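# Lower held gear onto shaft to mesh with neighbours

## Task

The left gripper starts out holding a gear a little above the top of a shaft. Slide the gear onto that shaft until it sits fully down and level, with its teeth engaged with both neighbouring gears. Forcing or wedging it too hard ends the attempt.

## Robot and tools

Robot: two arms, left_arm and right_arm, each with six revolute joints and a parallel two-finger gripper. The left arm is on the +y side of the scene. Joint order in every row and every per-joint list is: waist (joint1), shoulder (joint2), elbow (joint3), wrist pitch (joint4), wrist yaw (joint5), wrist roll (joint6). Stated ranges in radians: waist -2.618 to 3.054, shoulder 0.000 to 3.142, elbow 0.000 to 3.142, wrist pitch -1.571 to 1.571, wrist yaw -1.571 to 1.571, wrist roll -2.094 to 2.094. The true ends may differ by up to 0.059 rad. A target more than 0.059 rad beyond a stated end, and farther out than the current angle, gets the call refused; a target past the real end is clipped, and the result may then say "joint sent to its limit".

Frame: all hand positions and orientations are in the scene frame, in metres. Origin is at table-top height, halfway between the two bases; +x points out over the table, +y toward the left arm, +z up. Bases: left_arm near (+0.006, +0.303, +0.018), right_arm near (-0.004, -0.301, +0.016). end_effector_position is the point between the finger pads, about 1 cm short of the fingertips; the gripper's +z runs along the fingers and the fingers open along its y axis. Reported poses can be a few centimetres off, more when the arm is stretched.

Command row: every row is one flat list of 14 numbers, covering both arms even when only one moves: left waist, shoulder, elbow, wrist pitch, wrist yaw, wrist roll, left opening, then the same seven for the right arm. Joint values are absolute target angles in radians (the same numbers that Joint positions prints), not offsets. Opening is on a -1 (closed) to +1 (fully open) scale; between the ends the fingers go to where grip_measured would read that value. Sending 0 is a real command, so to leave a gripper unchanged resend its current command (see Tool commands).

execute_actions: actions is a list of actions; each action is a list of up to 15 rows, one per 1/30 s step. If an action has fewer rows its last row is held for the remaining steps. Empty list just returns state and images. cameras picks images by name (cam_high, cam_left_wrist, cam_right_wrist); omitted/null/["all"] gives all, [] gives none.

move: target is either one 14-number row or a list of up to 15 rows (waypoints), all absolute joint angles; whole list shares a 10 s budget, and paths beyond 10 s stop short. speed: rad/s for the joint with farthest to travel, 0.01 to 12.57, default 0.5; one value or one per waypoint. blend: corner rounding radius in rad for lists, default 0. opening_speed: rate of finger command change per second on the -1..1 scale, at least 0.2. blocking=false returns after about 0.5 s while motion continues; a new move replaces a running one. All joints move together, so the hand traces curves; no collision avoidance. The result adds a "move:" line: done (within 0.035 rad of target, at rest), off_target, moving, held, fault, and limits=held if steps were withheld. done does not mean nothing is touched.

wait: seconds 0 to 10; arms hold their last command; a running move continues. stop: brakes a running move. zoom_image: camera name plus region [x0, y0, x1, y1] in pixels of that camera's latest image, at most 504 by 504. read_manual: licence texts only. finished_scene: scene = current scene number; ends the scene irreversibly; the gear must stay correctly seated without the robot.

Motion limits: per control step each joint's target may lead its measured angle by at most 0.339 rad (first three joints) or 2.2 rad (wrist joints), and if targets would move a gripper more than 200 mm, that arm's targets are scaled back. Tiny joint changes may not start at all. To keep a joint still, resend its Joint targets value.

Results: Joint positions and Joint velocities give per-arm blocks (rad, rad/s) followed by the pad gap (m, m/s; 0.094 m fully open). "within noise" means the arm is at rest. Joint targets shows what joints are being driven toward now. Joint torques (N m, positive toward larger angle) include gravity and carry offsets and noise; joints 1 to 3 wrap sign at ±28 N m. grip_measured reads on the opening scale, slightly wide when empty and somewhat narrower than a hard part under full squeeze. "joint command not followed" means the clearance check altered targets. MOTOR HOT appears at 75 °C; at 90 °C an OVER-TEMPERATURE FAULT folds that arm away and disables it.

Cameras: cam_high is fixed on a beam behind the arms; cam_left_wrist and cam_right_wrist ride on the grippers; all are 896x504. Calibration is approximate.

Avoid: pressing or jamming the gear hard onto the shaft (this fails the try); fast contacts, which hit harder; dropping the gear or opening the fingers while it is moving; anything leaving the table; collisions or pressing between the two arms, or a gripper closing on the other arm's fingers; loading a wrist camera cable; striking the bar, plate or low rail near the bases (up to about 3 cm above the table, no warning); holding loads or stretched poses for long, which heats motors. Release by commanding an opening well above grip_measured, slowly and only once the gear is seated. Loose objects may occasionally be nudged by outside disturbances.

Each tool is called as a command line: name --argument value for each argument, lists and objects as JSON in quotes; but a table of rows of numbers goes row by row, as --pt "numbers of a row", without its own name.

## Session

execute_actions --actions '[]'

Scene clock: 0.00 s.
left_arm: end_effector_position=(+0.2964, +0.1137, +0.1413) grip_measured=-0.591 end_effector_quat_wxyz=(+0.059, +0.874, +0.483, +0.014) | right_arm: end_effector_position=(+0.3868, -0.3182, +0.4168) grip_measured=+1.000 end_effector_quat_wxyz=(+0.701, +0.016, +0.713, +0.009)
Joint positions: left_arm=[-0.52 1.745 1.479 -1.188 0.012 1.553 0.019] | right_arm=[0 1.047 1.047 0 0 0 0.094]
Joint velocities: within noise
Joint torques (N m): no reading
Motor temperatures (°C): left_arm=[25 25 26 24 24 23 25] | right_arm=[21 24 27 28 26 26 22]
Heat: left arm: 26 °C; right arm: 28 °C.
Joint targets: left_arm=[-0.522 1.742 1.481 -1.213 0.021 1.553] | right_arm=[0.002 1.039 1.052 -0.011 -0.003 -0.001]
Tool commands: left_gripper/opening=-1.0 right_gripper/opening=+1.0

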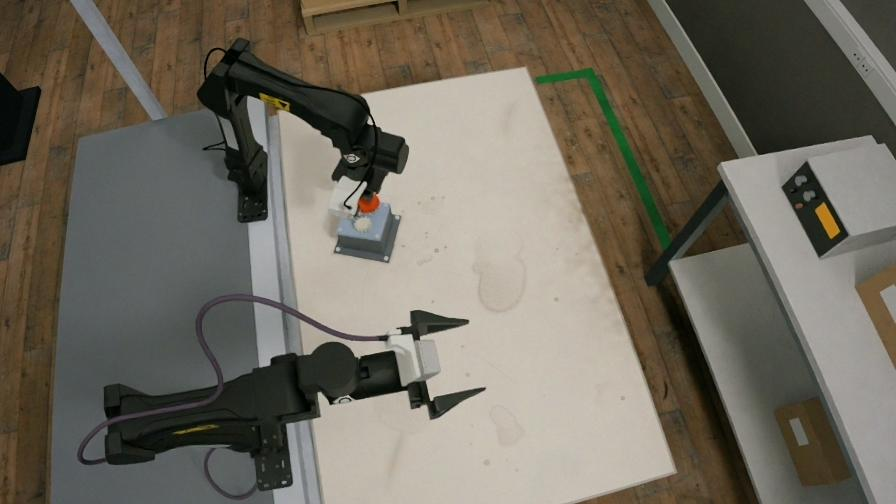

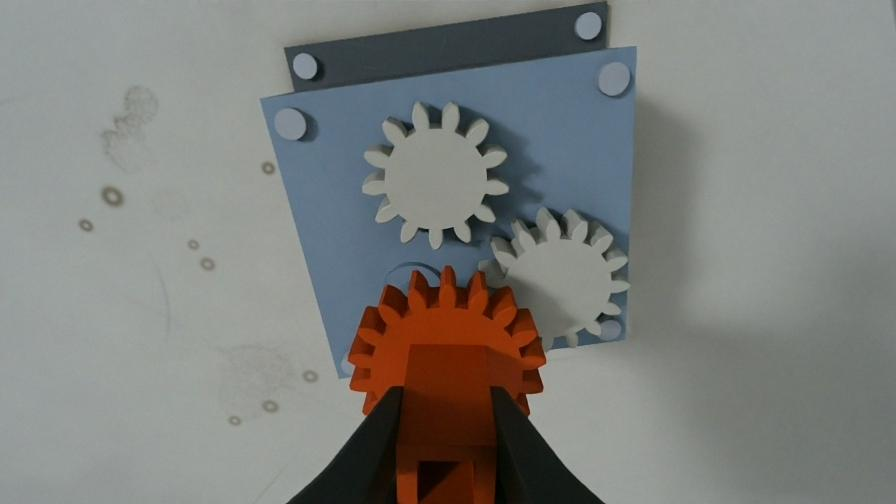

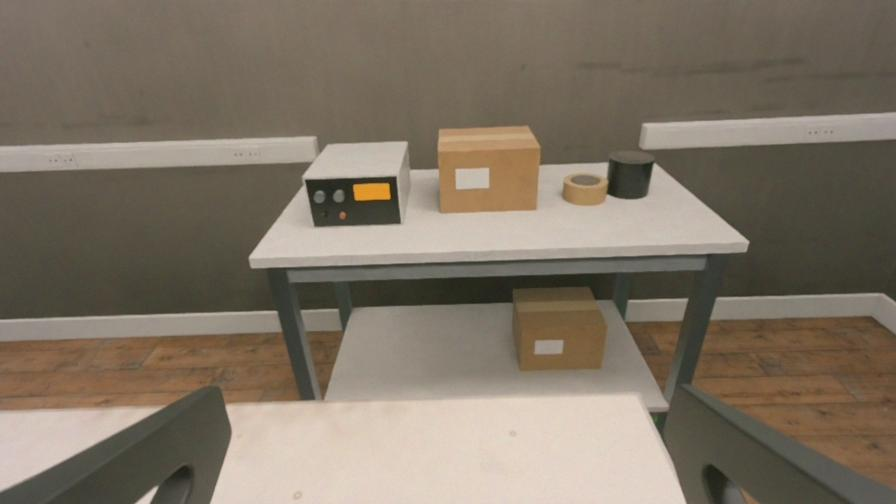

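zoom_image --camera "cam_left_wrist" --region '[240, 0, 680, 504]'

zoom_image --camera "cam_high" --region '[310, 150, 430, 280]'

Scaled by 1.000.

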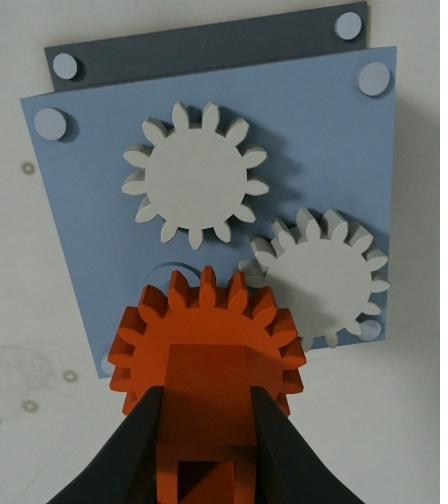

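Scaled by 3.877.

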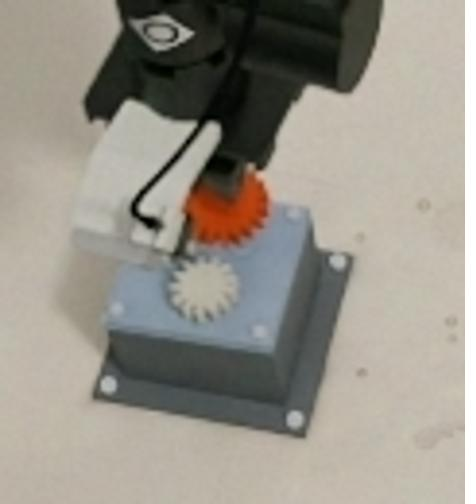

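move --target '[-0.522,1.742,1.481,-1.213,0.021,1.553,-1,0,2.168,0.925,1.243,-1.54,1.55,1]'

Scene clock: 61.63 s.
left_arm: end_effector_position=(+0.2964, +0.1137, +0.1413) grip_measured=-0.591 end_effector_quat_wxyz=(+0.059, +0.874, +0.483, +0.014) | right_arm: end_effector_position=(+0.3841, -0.1283, +0.1447) grip_measured=+1.000 end_effector_quat_wxyz=(+0.003, +0.031, +0.695, +0.719)
Joint positions: left_arm=[-0.52 1.745 1.479 -1.188 0.012 1.553 0.019] | right_arm=[0 2.147 0.936 1.17 -1.531 1.552 0.094]
Joint velocities: within noise
Joint torques (N m): left_arm=[-0.09 -8.14 5.31 0.36 0.11 0] | right_arm=[-0.02 -8.47 4.55 2.16 -0.16 -0.04]
Motor temperatures (°C): left_arm=[25 27 28 24 24 23 27] | right_arm=[21 25 30 34 26 26 22]
Heat: left arm: 28 °C; right arm: 34 °C.
Joint targets: left_arm=[-0.522 1.742 1.481 -1.213 0.021 1.553] | right_arm=[0.000 2.168 0.925 1.243 -1.540 1.550]
move: off_target (right_arm); right_arm: the wrist pitch is farthest, 0.073 rad from its target
camera_calibration:
cam_right_wrist: T_world_to_cam=[[-0.0396471, 0.0476297, -0.998078, 0.16567], [-0.923329, -0.383569, 0.0183734, 0.338758], [-0.381957, 0.922283, 0.0591853, 0.343626], [0, 0, 0, 1]] pos_world=[0.450603, -0.194874, 0.13879]

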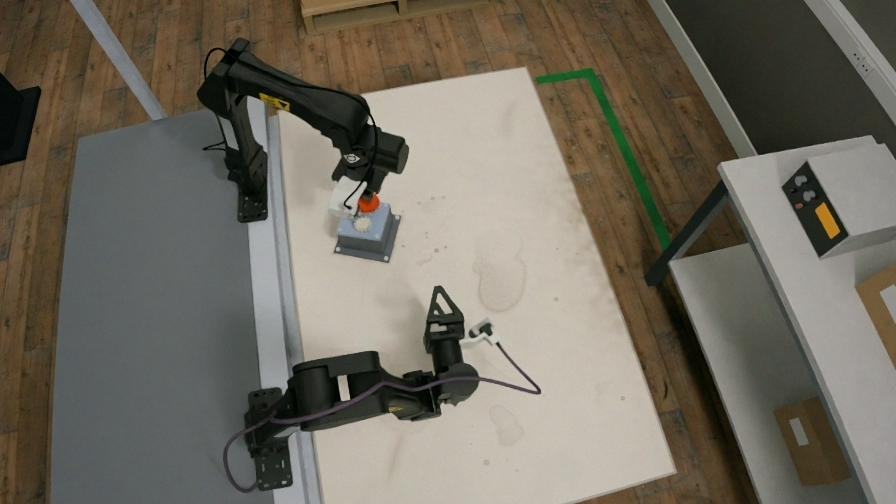

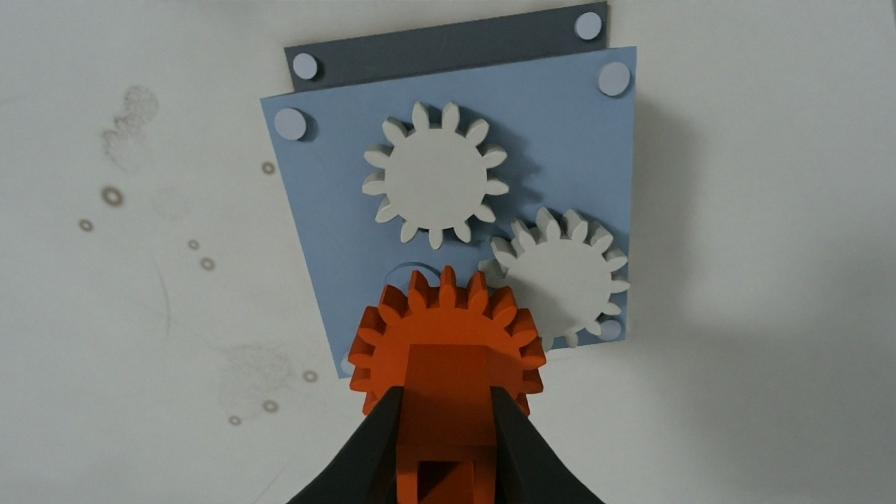

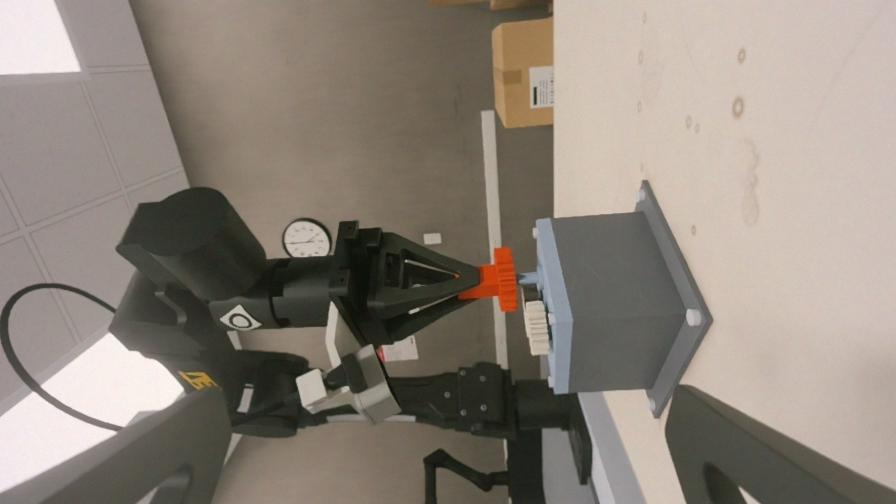

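zoom_image --camera "cam_right_wrist" --region '[440, 210, 600, 400]'

Scaled by 2.653.

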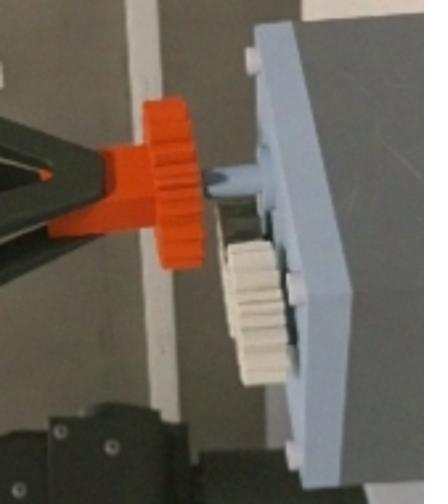

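move --target '[-0.522,1.742,1.481,-1.213,0.021,1.553,-1,0.31,2.26,1.107,1.20,-1.54,1.55,-0.9]' --speed 0.3

zoom_image --camera "cam_right_wrist" --region '[350, 100, 650, 400]'

Scene clock: 98.03 s.
left_arm: end_effector_position=(+0.2964, +0.1137, +0.1413) grip_measured=-0.591 end_effector_quat_wxyz=(+0.059, +0.874, +0.483, +0.014) | right_arm: end_effector_position=(+0.3434, -0.0124, +0.1524) grip_measured=-0.897 end_effector_quat_wxyz=(-0.079, -0.102, +0.686, +0.716)
Joint positions: left_arm=[-0.52 1.745 1.479 -1.188 0.012 1.553 0.019] | right_arm=[0.303 2.229 1.087 1.168 -1.534 1.553 0.005]
Joint velocities: within noise
Joint torques (N m): left_arm=[-0.08 -8.14 5.33 0.35 0.11 0] | right_arm=[0.51 -8.7 7.5 1.64 -0.06 -0.02]
Motor temperatures (°C): left_arm=[25 27 28 23 24 23 28] | right_arm=[21 26 28 36 26 26 22]
Heat: left arm: 28 °C; right arm: 36 °C.
Joint targets: left_arm=[-0.522 1.742 1.481 -1.213 0.021 1.553] | right_arm=[0.310 2.260 1.107 1.200 -1.540 1.550]
move: done
camera_calibration:
cam_right_wrist: T_world_to_cam=[[0.0210687, 0.0595602, -0.998002, 0.145387], [-0.764824, -0.641933, -0.0544563, 0.298968], [-0.643894, 0.764444, 0.0320284, 0.312866], [0, 0, 0, 1]] pos_world=[0.427047, -0.0559101, 0.151356]

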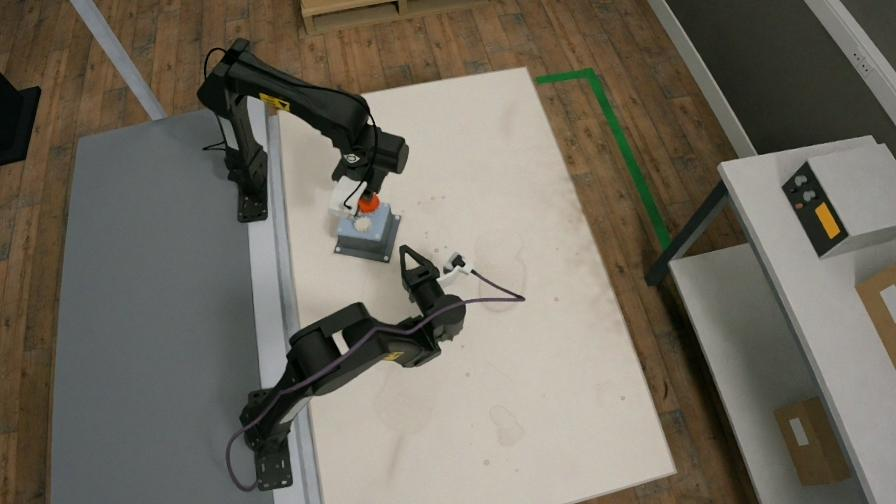

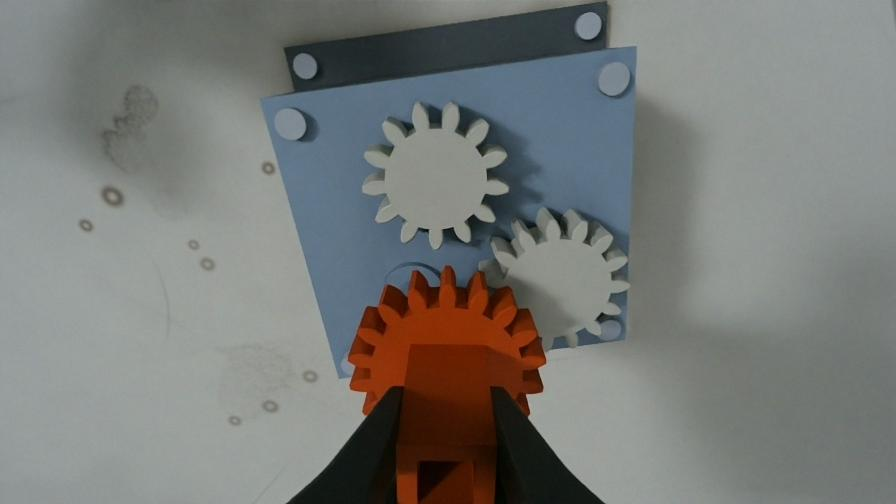

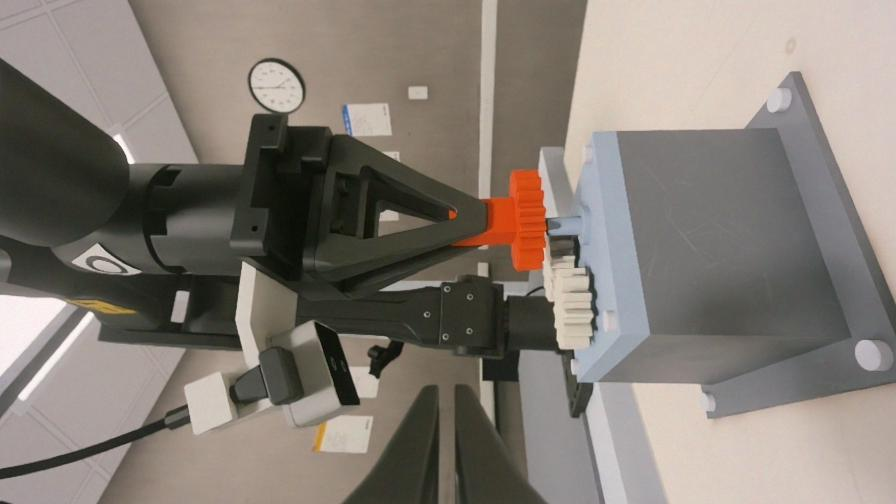

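Scaled by 1.680.

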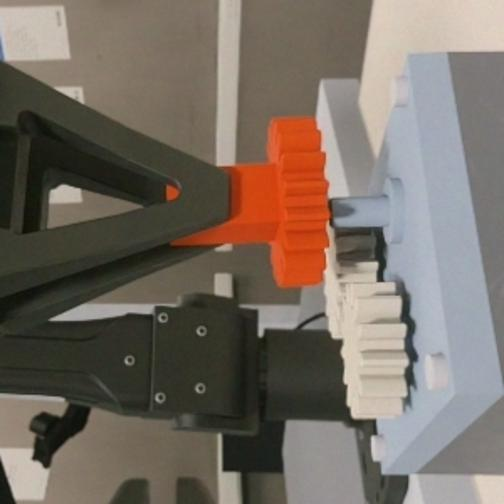

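zoom_image --camera "cam_right_wrist" --region '[470, 150, 630, 290]'

Scaled by 3.150.

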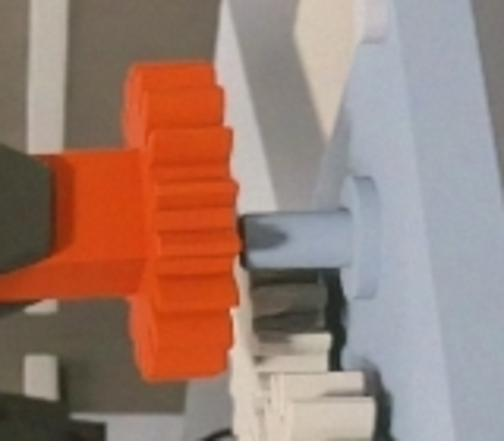

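zoom_image --camera "cam_left_wrist" --region '[330, 230, 570, 430]'

Scaled by 2.100.

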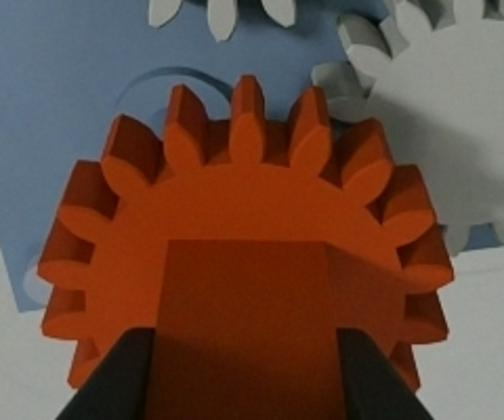

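move --target '[-0.522,1.742,1.481,-1.213,0.021,1.553,-1,0.31,2.26,1.107,1.20,-1.54,-1.55,-0.9]'

zoom_image --camera "cam_right_wrist" --region '[250, 130, 510, 360]'

Scene clock: 190.90 s.
left_arm: end_effector_position=(+0.2964, +0.1137, +0.1413) grip_measured=-0.591 end_effector_quat_wxyz=(+0.059, +0.874, +0.483, +0.014) | right_arm: end_effector_position=(+0.3434, -0.0125, +0.1536) grip_measured=-0.897 end_effector_quat_wxyz=(+0.716, -0.687, -0.093, +0.088)
Joint positions: left_arm=[-0.52 1.745 1.479 -1.188 0.012 1.553 0.019] | right_arm=[0.303 2.229 1.087 1.184 -1.534 -1.549 0.005]
Joint velocities: within noise
Joint torques (N m): left_arm=[-0.09 -8.13 5.33 0.36 0.11 0] | right_arm=[0.5 -8.69 7.51 1.46 -0.06 0.01]
Motor temperatures (°C): left_arm=[25 28 29 23 24 23 29] | right_arm=[21 28 30 36 26 25 22]
Heat: left arm: 29 °C; right arm: 36 °C.
Joint targets: left_arm=[-0.522 1.742 1.481 -1.213 0.021 1.553] | right_arm=[0.310 2.260 1.107 1.200 -1.540 -1.550]
move: done
camera_calibration:
cam_right_wrist: T_world_to_cam=[[-0.00391264, -0.0285979, 0.999583, -0.152665], [0.982733, -0.185021, -0.00144675, -0.303564], [0.184986, 0.982318, 0.0288281, 0.0313764], [0, 0, 0, 1]] pos_world=[0.291921, -0.0913533, 0.151258]

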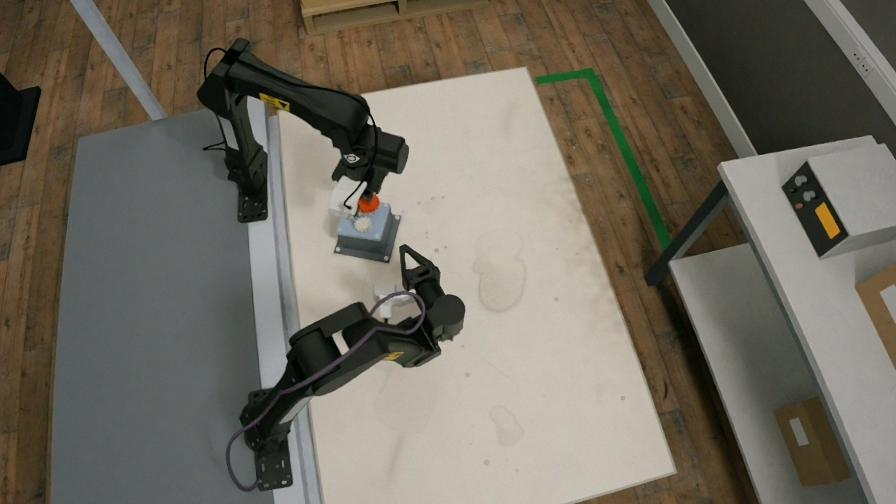

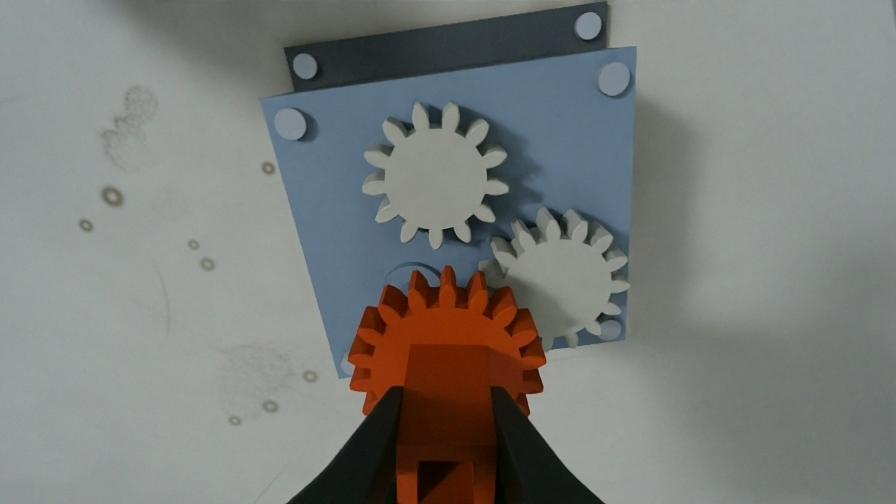

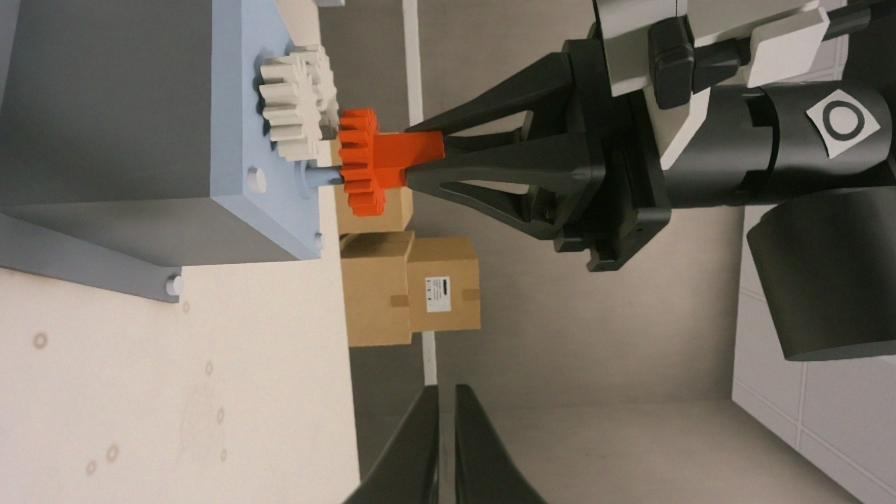

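Scaled by 1.938.

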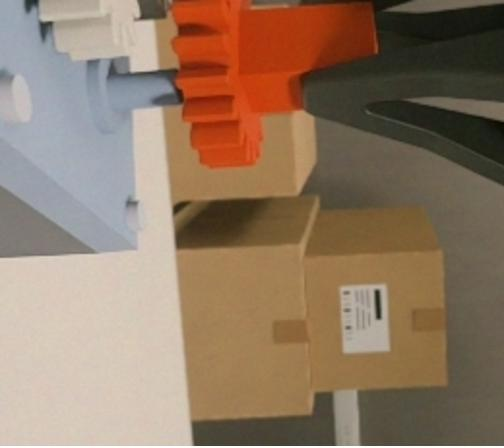

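zoom_image --camera "cam_right_wrist" --region '[230, 90, 430, 240]'

Scaled by 2.520.

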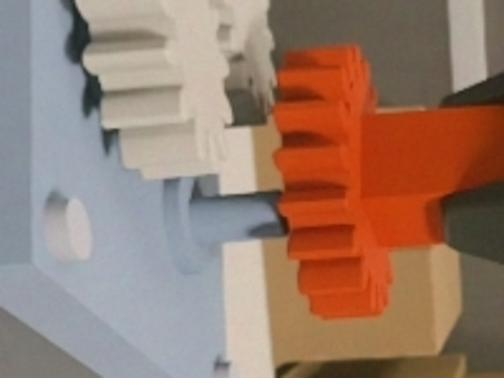

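move --pt "-0.522 1.7415 1.502 -1.233 0.021 1.553 -1 0.31 2.26 1.107 1.20 -1.54 -1.55 -0.9" --pt "-0.538 1.772 1.537 -1.238 0.021 1.553 -1 0.31 2.26 1.107 1.20 -1.54 -1.55 -0.9" --speed 0.1

zoom_image --camera "cam_right_wrist" --region '[230, 90, 430, 240]'

zoom_image --camera "cam_left_wrist" --region '[330, 230, 570, 430]'

Scene clock: 228.13 s.
left_arm: end_effector_position=(+0.2999, +0.1068, +0.1510) grip_measured=-0.591 end_effector_quat_wxyz=(+0.069, +0.876, +0.478, +0.018) | right_arm: end_effector_position=(+0.3434, -0.0125, +0.1536) grip_measured=-0.897 end_effector_quat_wxyz=(+0.716, -0.687, -0.093, +0.088)
Joint positions: left_arm=[-0.531 1.75 1.52 -1.202 0.012 1.553 0.019] | right_arm=[0.303 2.229 1.087 1.184 -1.534 -1.55 0.005]
Joint velocities: within noise
Joint torques (N m): left_arm=[-0.44 -6.02 6.52 0.31 0.11 0.01] | right_arm=[0.51 -8.69 7.5 1.46 -0.06 0]
Motor temperatures (°C): left_arm=[25 28 29 23 24 23 29] | right_arm=[21 28 30 36 26 25 22]
Heat: left arm: 29 °C; right arm: 36 °C.
Joint targets: left_arm=[-0.538 1.772 1.537 -1.238 0.021 1.553] | right_arm=[0.310 2.260 1.107 1.200 -1.540 -1.550]
move: off_target (left_arm); left_arm: the wrist pitch is farthest, 0.036 rad from its target
camera_calibration:
cam_left_wrist: T_world_to_cam=[[-0.843238, 0.51978, -0.137033, 0.216529], [0.438964, 0.81299, 0.382568, -0.238189], [0.310257, 0.262443, -0.913709, 0.106912], [0, 0, 0, 1]] pos_world=[0.253972, 0.053039, 0.218481]
cam_right_wrist: T_world_to_cam=[[-0.00455821, -0.0287785, 0.999575, -0.152494], [0.98273, -0.185041, -0.000846064, -0.303656], [0.184987, 0.982309, 0.0291249, 0.0313304], [0, 0, 0, 1]] pos_world=[0.291921, -0.0913534, 0.151259]

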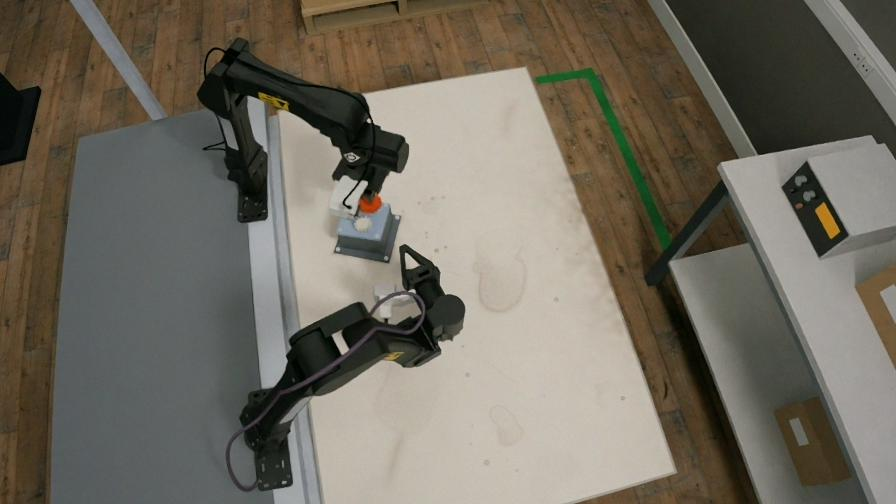

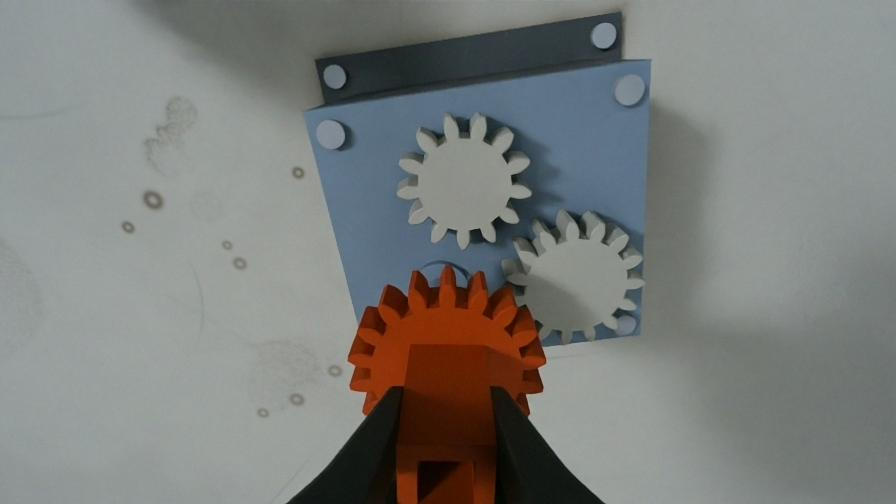

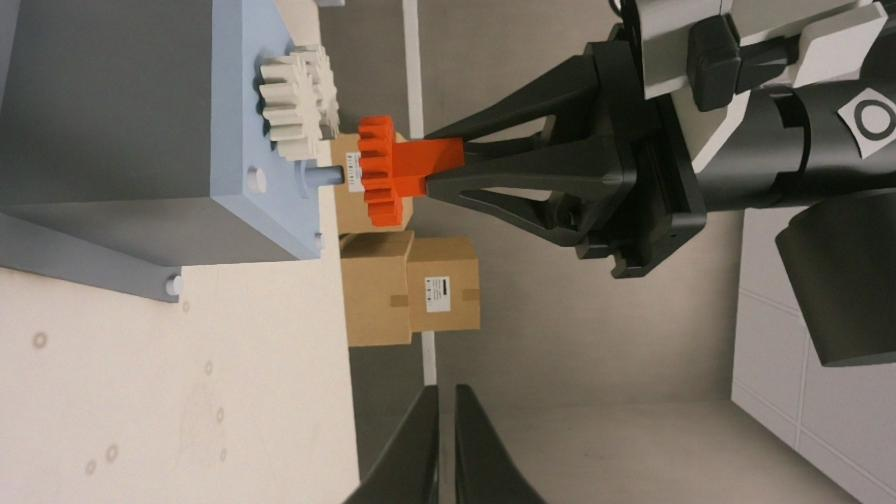

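Scaled by 2.520.

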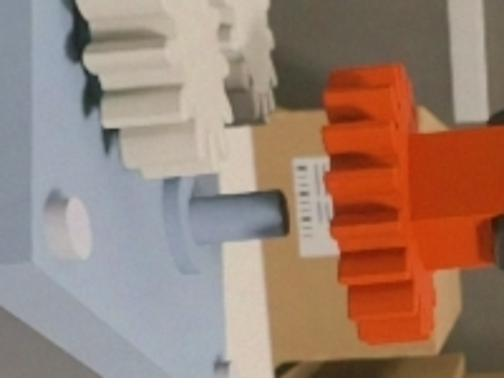

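Scaled by 2.100.

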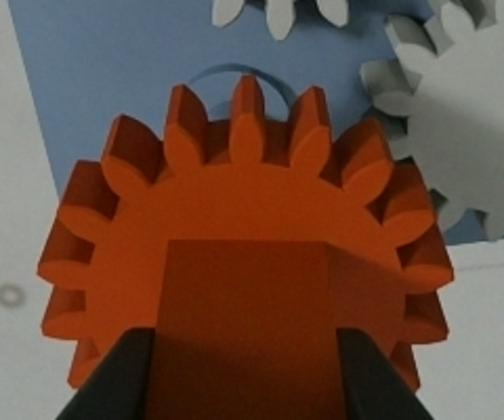

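move --target '[-0.538,1.772,1.537,-1.238,0.021,1.553,-1,0.31,2.26,1.107,1.20,-1.54,1.55,-0.9]'

zoom_image --camera "cam_right_wrist" --region '[470, 150, 630, 290]'

Scene clock: 255.50 s.
left_arm: end_effector_position=(+0.2997, +0.1070, +0.1510) grip_measured=-0.591 end_effector_quat_wxyz=(+0.069, +0.876, +0.478, +0.018) | right_arm: end_effector_position=(+0.3434, -0.0124, +0.1531) grip_measured=-0.898 end_effector_quat_wxyz=(-0.076, -0.105, +0.685, +0.717)
Joint positions: left_arm=[-0.531 1.75 1.52 -1.204 0.012 1.553 0.019] | right_arm=[0.303 2.229 1.087 1.177 -1.534 1.552 0.005]
Joint velocities: within noise
Joint torques (N m): left_arm=[-0.44 -6.02 6.52 0.31 0.11 0] | right_arm=[0.51 -8.69 7.49 1.53 -0.07 -0.02]
Motor temperatures (°C): left_arm=[25 28 30 23 24 23 29] | right_arm=[21 29 30 36 26 25 22]
Heat: left arm: 30 °C; right arm: 36 °C.
Joint targets: left_arm=[-0.538 1.772 1.537 -1.238 0.021 1.553] | right_arm=[0.310 2.260 1.107 1.200 -1.540 1.550]
move: done
camera_calibration:
cam_left_wrist: T_world_to_cam=[[-0.843356, 0.519882, -0.135916, 0.216122], [0.439359, 0.812758, 0.382608, -0.238404], [0.309377, 0.262959, -0.913859, 0.10712], [0, 0, 0, 1]] pos_world=[0.253872, 0.0532389, 0.218482]
cam_right_wrist: T_world_to_cam=[[0.0301874, 0.062275, -0.997602, 0.142969], [-0.764742, -0.641232, -0.0631697, 0.300317], [-0.643629, 0.764816, 0.0282672, 0.313379], [0, 0, 0, 1]] pos_world=[0.427049, -0.0560083, 0.152739]

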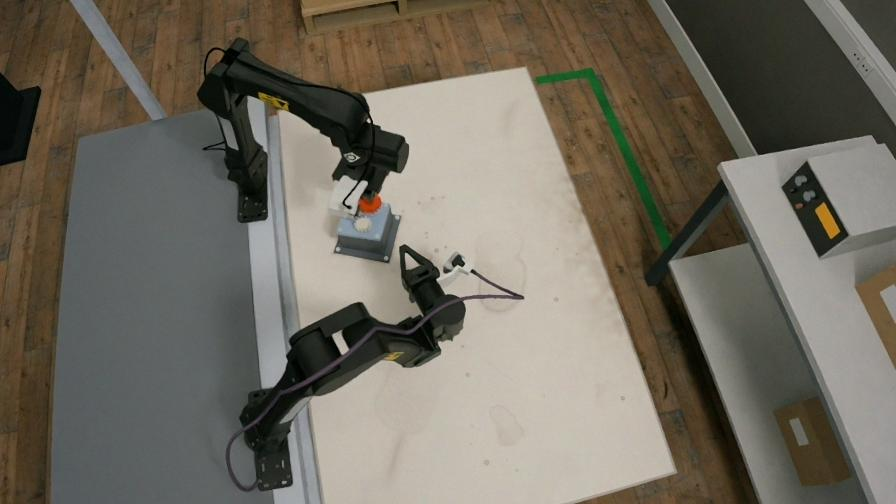

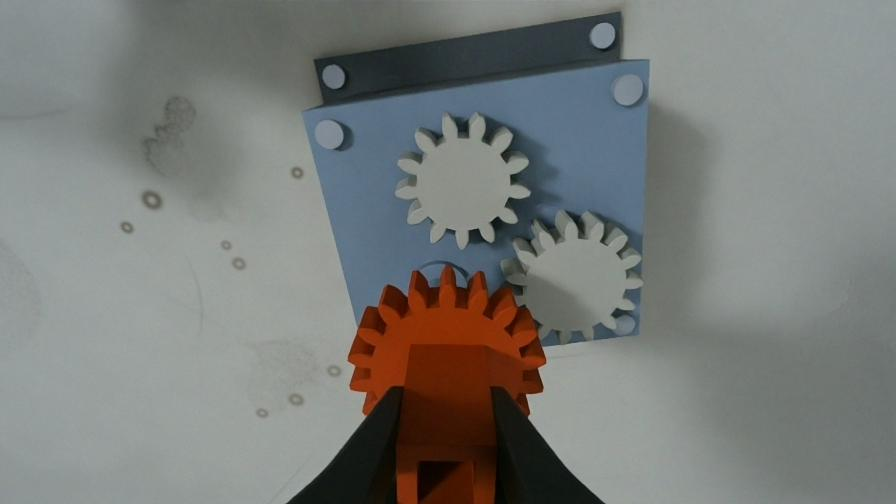

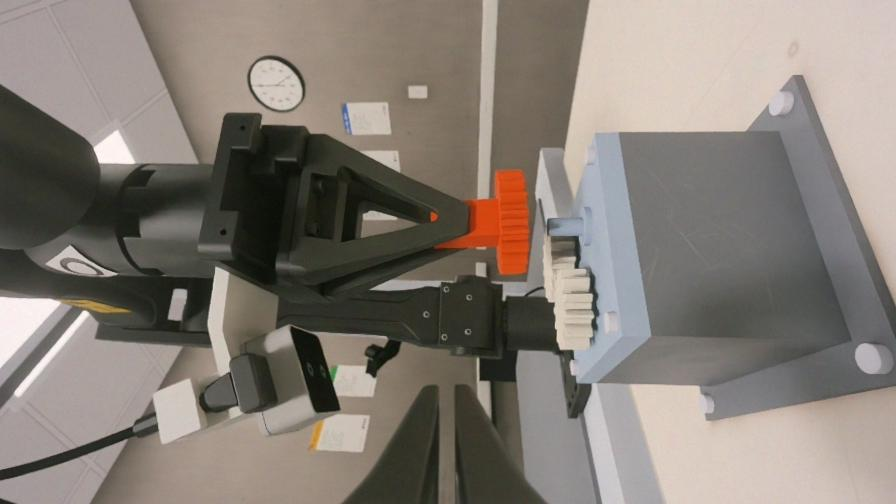

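Scaled by 3.150.

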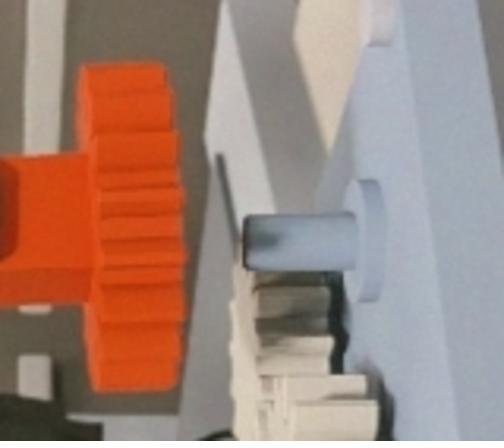

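zoom_image --camera "cam_left_wrist" --region '[530, 280, 680, 365]'

zoom_image --camera "cam_left_wrist" --region '[290, 30, 670, 240]'

zoom_image --camera "cam_left_wrist" --region '[300, 230, 420, 350]'

Scaled by 3.360.

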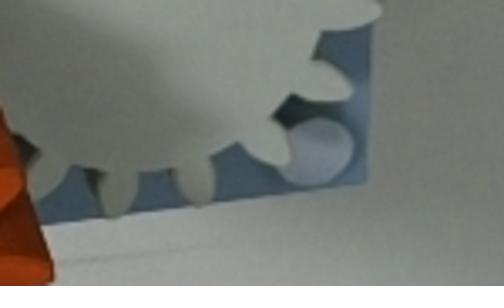

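Scaled by 1.326.

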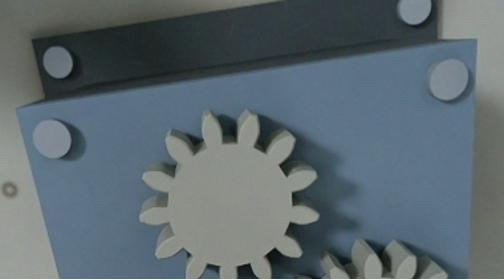

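Scaled by 4.200.

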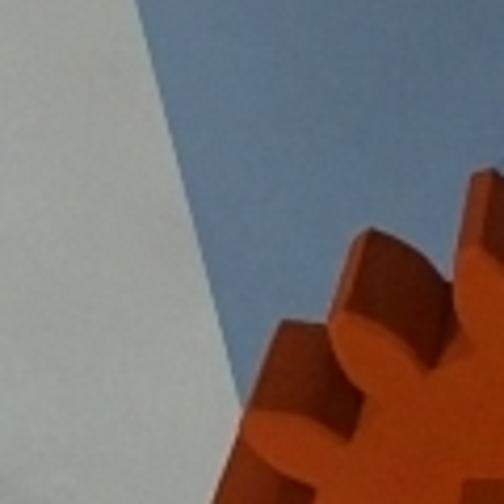

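move --target '[-0.518,1.812,1.584,-1.276,0.050,1.553,-1,0.31,2.26,1.107,1.20,-1.54,1.55,-0.9]' --speed 0.1

zoom_image --camera "cam_right_wrist" --region '[470, 150, 630, 290]'

zoom_image --camera "cam_left_wrist" --region '[330, 230, 570, 430]'

move --target '[-0.518,1.812,1.584,-1.276,0.050,1.553,-1,0.31,2.26,1.107,1.20,-1.54,-1.55,-0.9]'

zoom_image --camera "cam_right_wrist" --region '[230, 90, 430, 240]'

zoom_image --camera "cam_right_wrist" --region '[0, 100, 350, 300]'

Scene clock: 338.73 s.
left_arm: end_effector_position=(+0.3024, +0.1065, +0.1497) grip_measured=-0.591 end_effector_quat_wxyz=(+0.058, +0.874, +0.482, +0.005) | right_arm: end_effector_position=(+0.3434, -0.0124, +0.1531) grip_measured=-0.898 end_effector_quat_wxyz=(-0.076, -0.104, +0.685, +0.717)
Joint positions: left_arm=[-0.521 1.789 1.565 -1.241 0.027 1.553 0.019] | right_arm=[0.303 2.229 1.087 1.177 -1.534 1.553 0.005]
Joint velocities: within noise
Joint torques (N m): left_arm=[0.29 -6.32 6.57 0.22 0.27 0] | right_arm=[0.51 -8.68 7.49 1.53 -0.07 -0.02]
Motor temperatures (°C): left_arm=[25 28 30 23 24 23 30] | right_arm=[21 29 30 38 26 25 22]
Heat: left arm: 30 °C; right arm: 38 °C.
Joint targets: left_arm=[-0.518 1.812 1.584 -1.276 0.050 1.553] | right_arm=[0.310 2.260 1.107 1.200 -1.540 1.550]
move: done
camera_calibration:
cam_left_wrist: T_world_to_cam=[[-0.851661, 0.513471, -0.104983, 0.217115], [0.445266, 0.814553, 0.371809, -0.239081], [0.276428, 0.26991, -0.922354, 0.115704], [0, 0, 0, 1]] pos_world=[0.259379, 0.0520319, 0.218406]
cam_right_wrist: T_world_to_cam=[[0.0291043, 0.0620114, -0.997651, 0.143327], [-0.764795, -0.641267, -0.0621707, 0.300179], [-0.643616, 0.764808, 0.0287624, 0.313301], [0, 0, 0, 1]] pos_world=[0.427049, -0.0560084, 0.152641]

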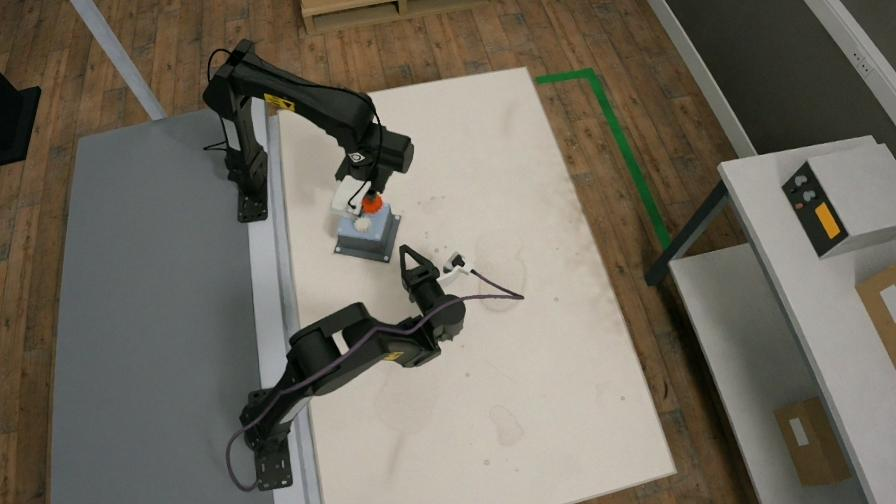

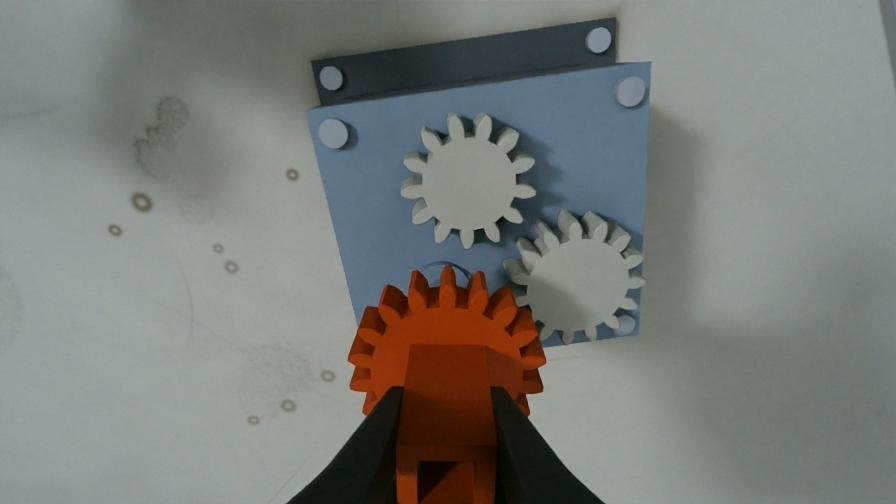

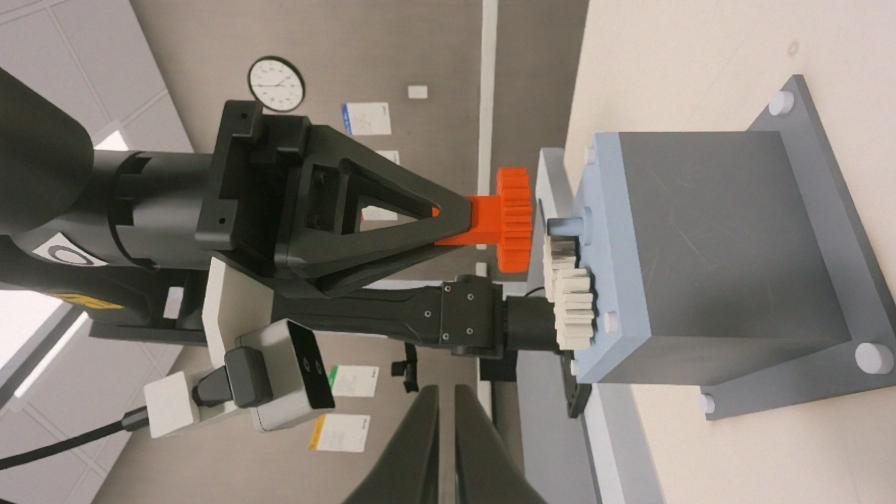

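Scaled by 3.150.

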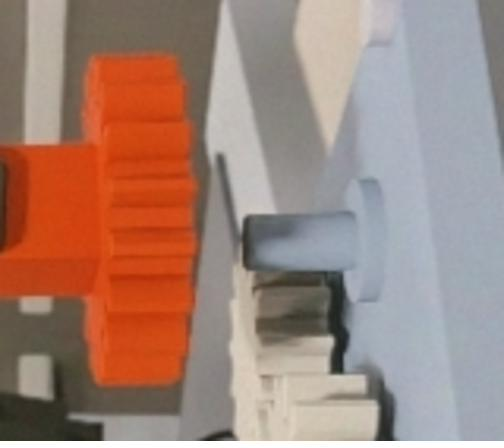

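Scaled by 2.100.

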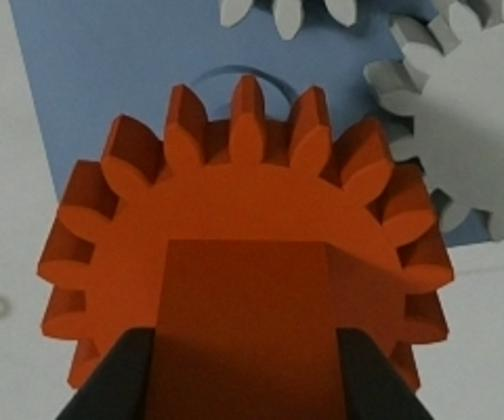

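Scene clock: 345.70 s.
left_arm: end_effector_position=(+0.3023, +0.1065, +0.1498) grip_measured=-0.591 end_effector_quat_wxyz=(+0.058, +0.874, +0.482, +0.005) | right_arm: end_effector_position=(+0.3434, -0.0124, +0.1536) grip_measured=-0.898 end_effector_quat_wxyz=(+0.716, -0.687, -0.093, +0.088)
Joint positions: left_arm=[-0.521 1.789 1.566 -1.241 0.027 1.553 0.019] | right_arm=[0.303 2.229 1.087 1.184 -1.534 -1.549 0.005]
Joint velocities: within noise
Joint torques (N m): left_arm=[0.29 -6.32 6.54 0.25 0.29 0.01] | right_arm=[0.51 -8.7 7.5 1.45 -0.07 -0.02]
Motor temperatures (°C): left_arm=[25 28 30 23 24 23 30] | right_arm=[21 29 30 38 26 25 22]
Heat: left arm: 30 °C; right arm: 38 °C.
Joint targets: left_arm=[-0.518 1.812 1.584 -1.276 0.050 1.553] | right_arm=[0.310 2.260 1.107 1.200 -1.540 -1.550]
move: done
camera_calibration:
cam_left_wrist: T_world_to_cam=[[-0.851705, 0.513481, -0.104577, 0.216963], [0.445479, 0.814573, 0.371509, -0.239064], [0.275949, 0.269829, -0.922521, 0.115989], [0, 0, 0, 1]] pos_world=[0.259279, 0.052032, 0.218506]
cam_right_wrist: T_world_to_cam=[[-0.00382281, -0.0286168, 0.999583, -0.152793], [0.982658, -0.185423, -0.00155033, -0.303564], [0.18539, 0.982242, 0.0288293, 0.0312487], [0, 0, 0, 1]] pos_world=[0.291922, -0.0913539, 0.151358]

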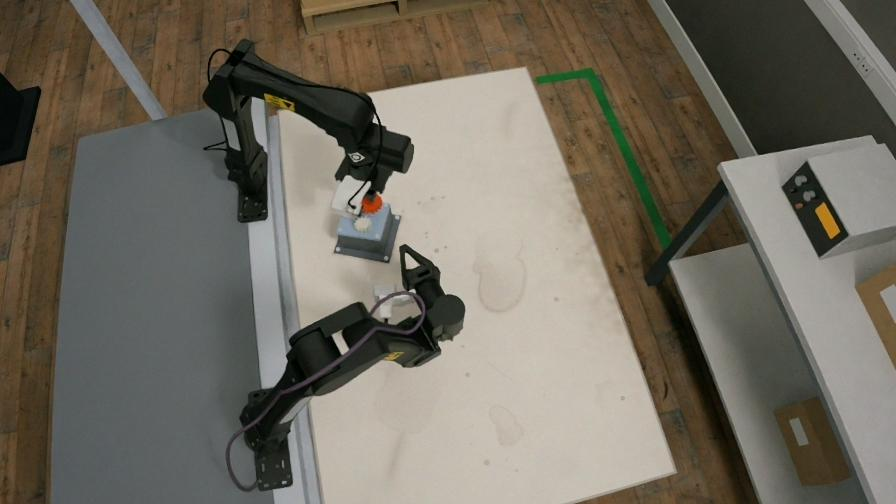

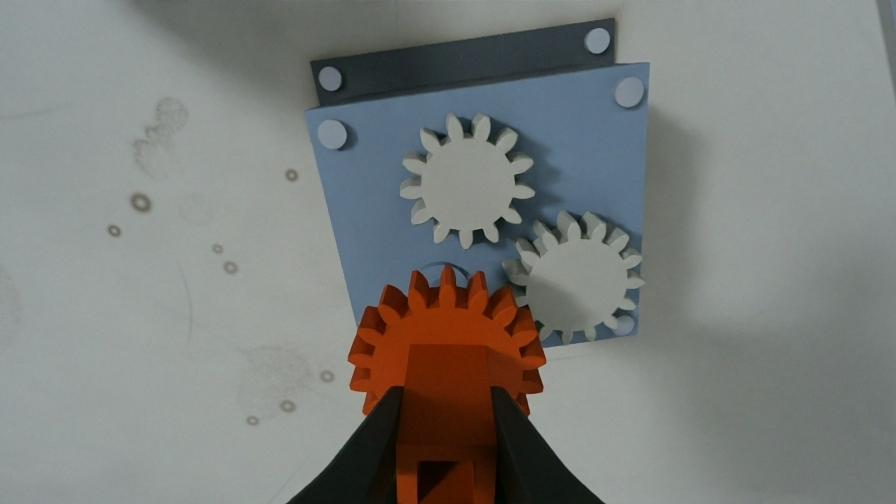

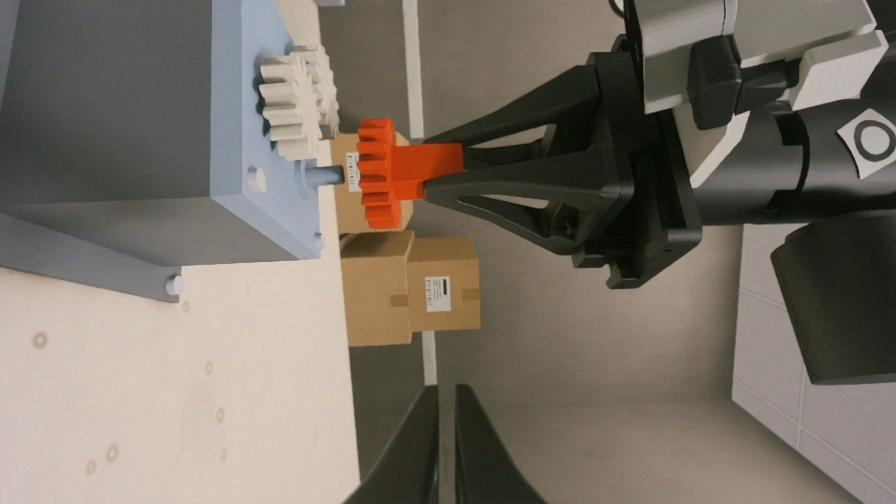

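Scaled by 2.520.

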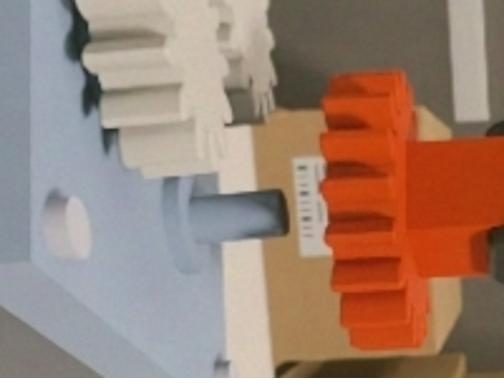

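Scaled by 1.440.

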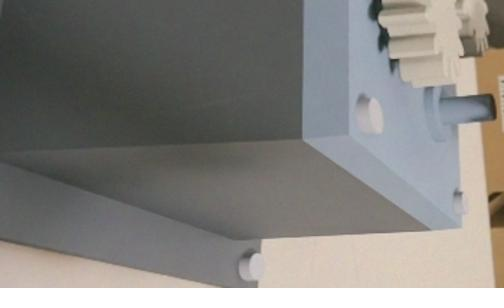

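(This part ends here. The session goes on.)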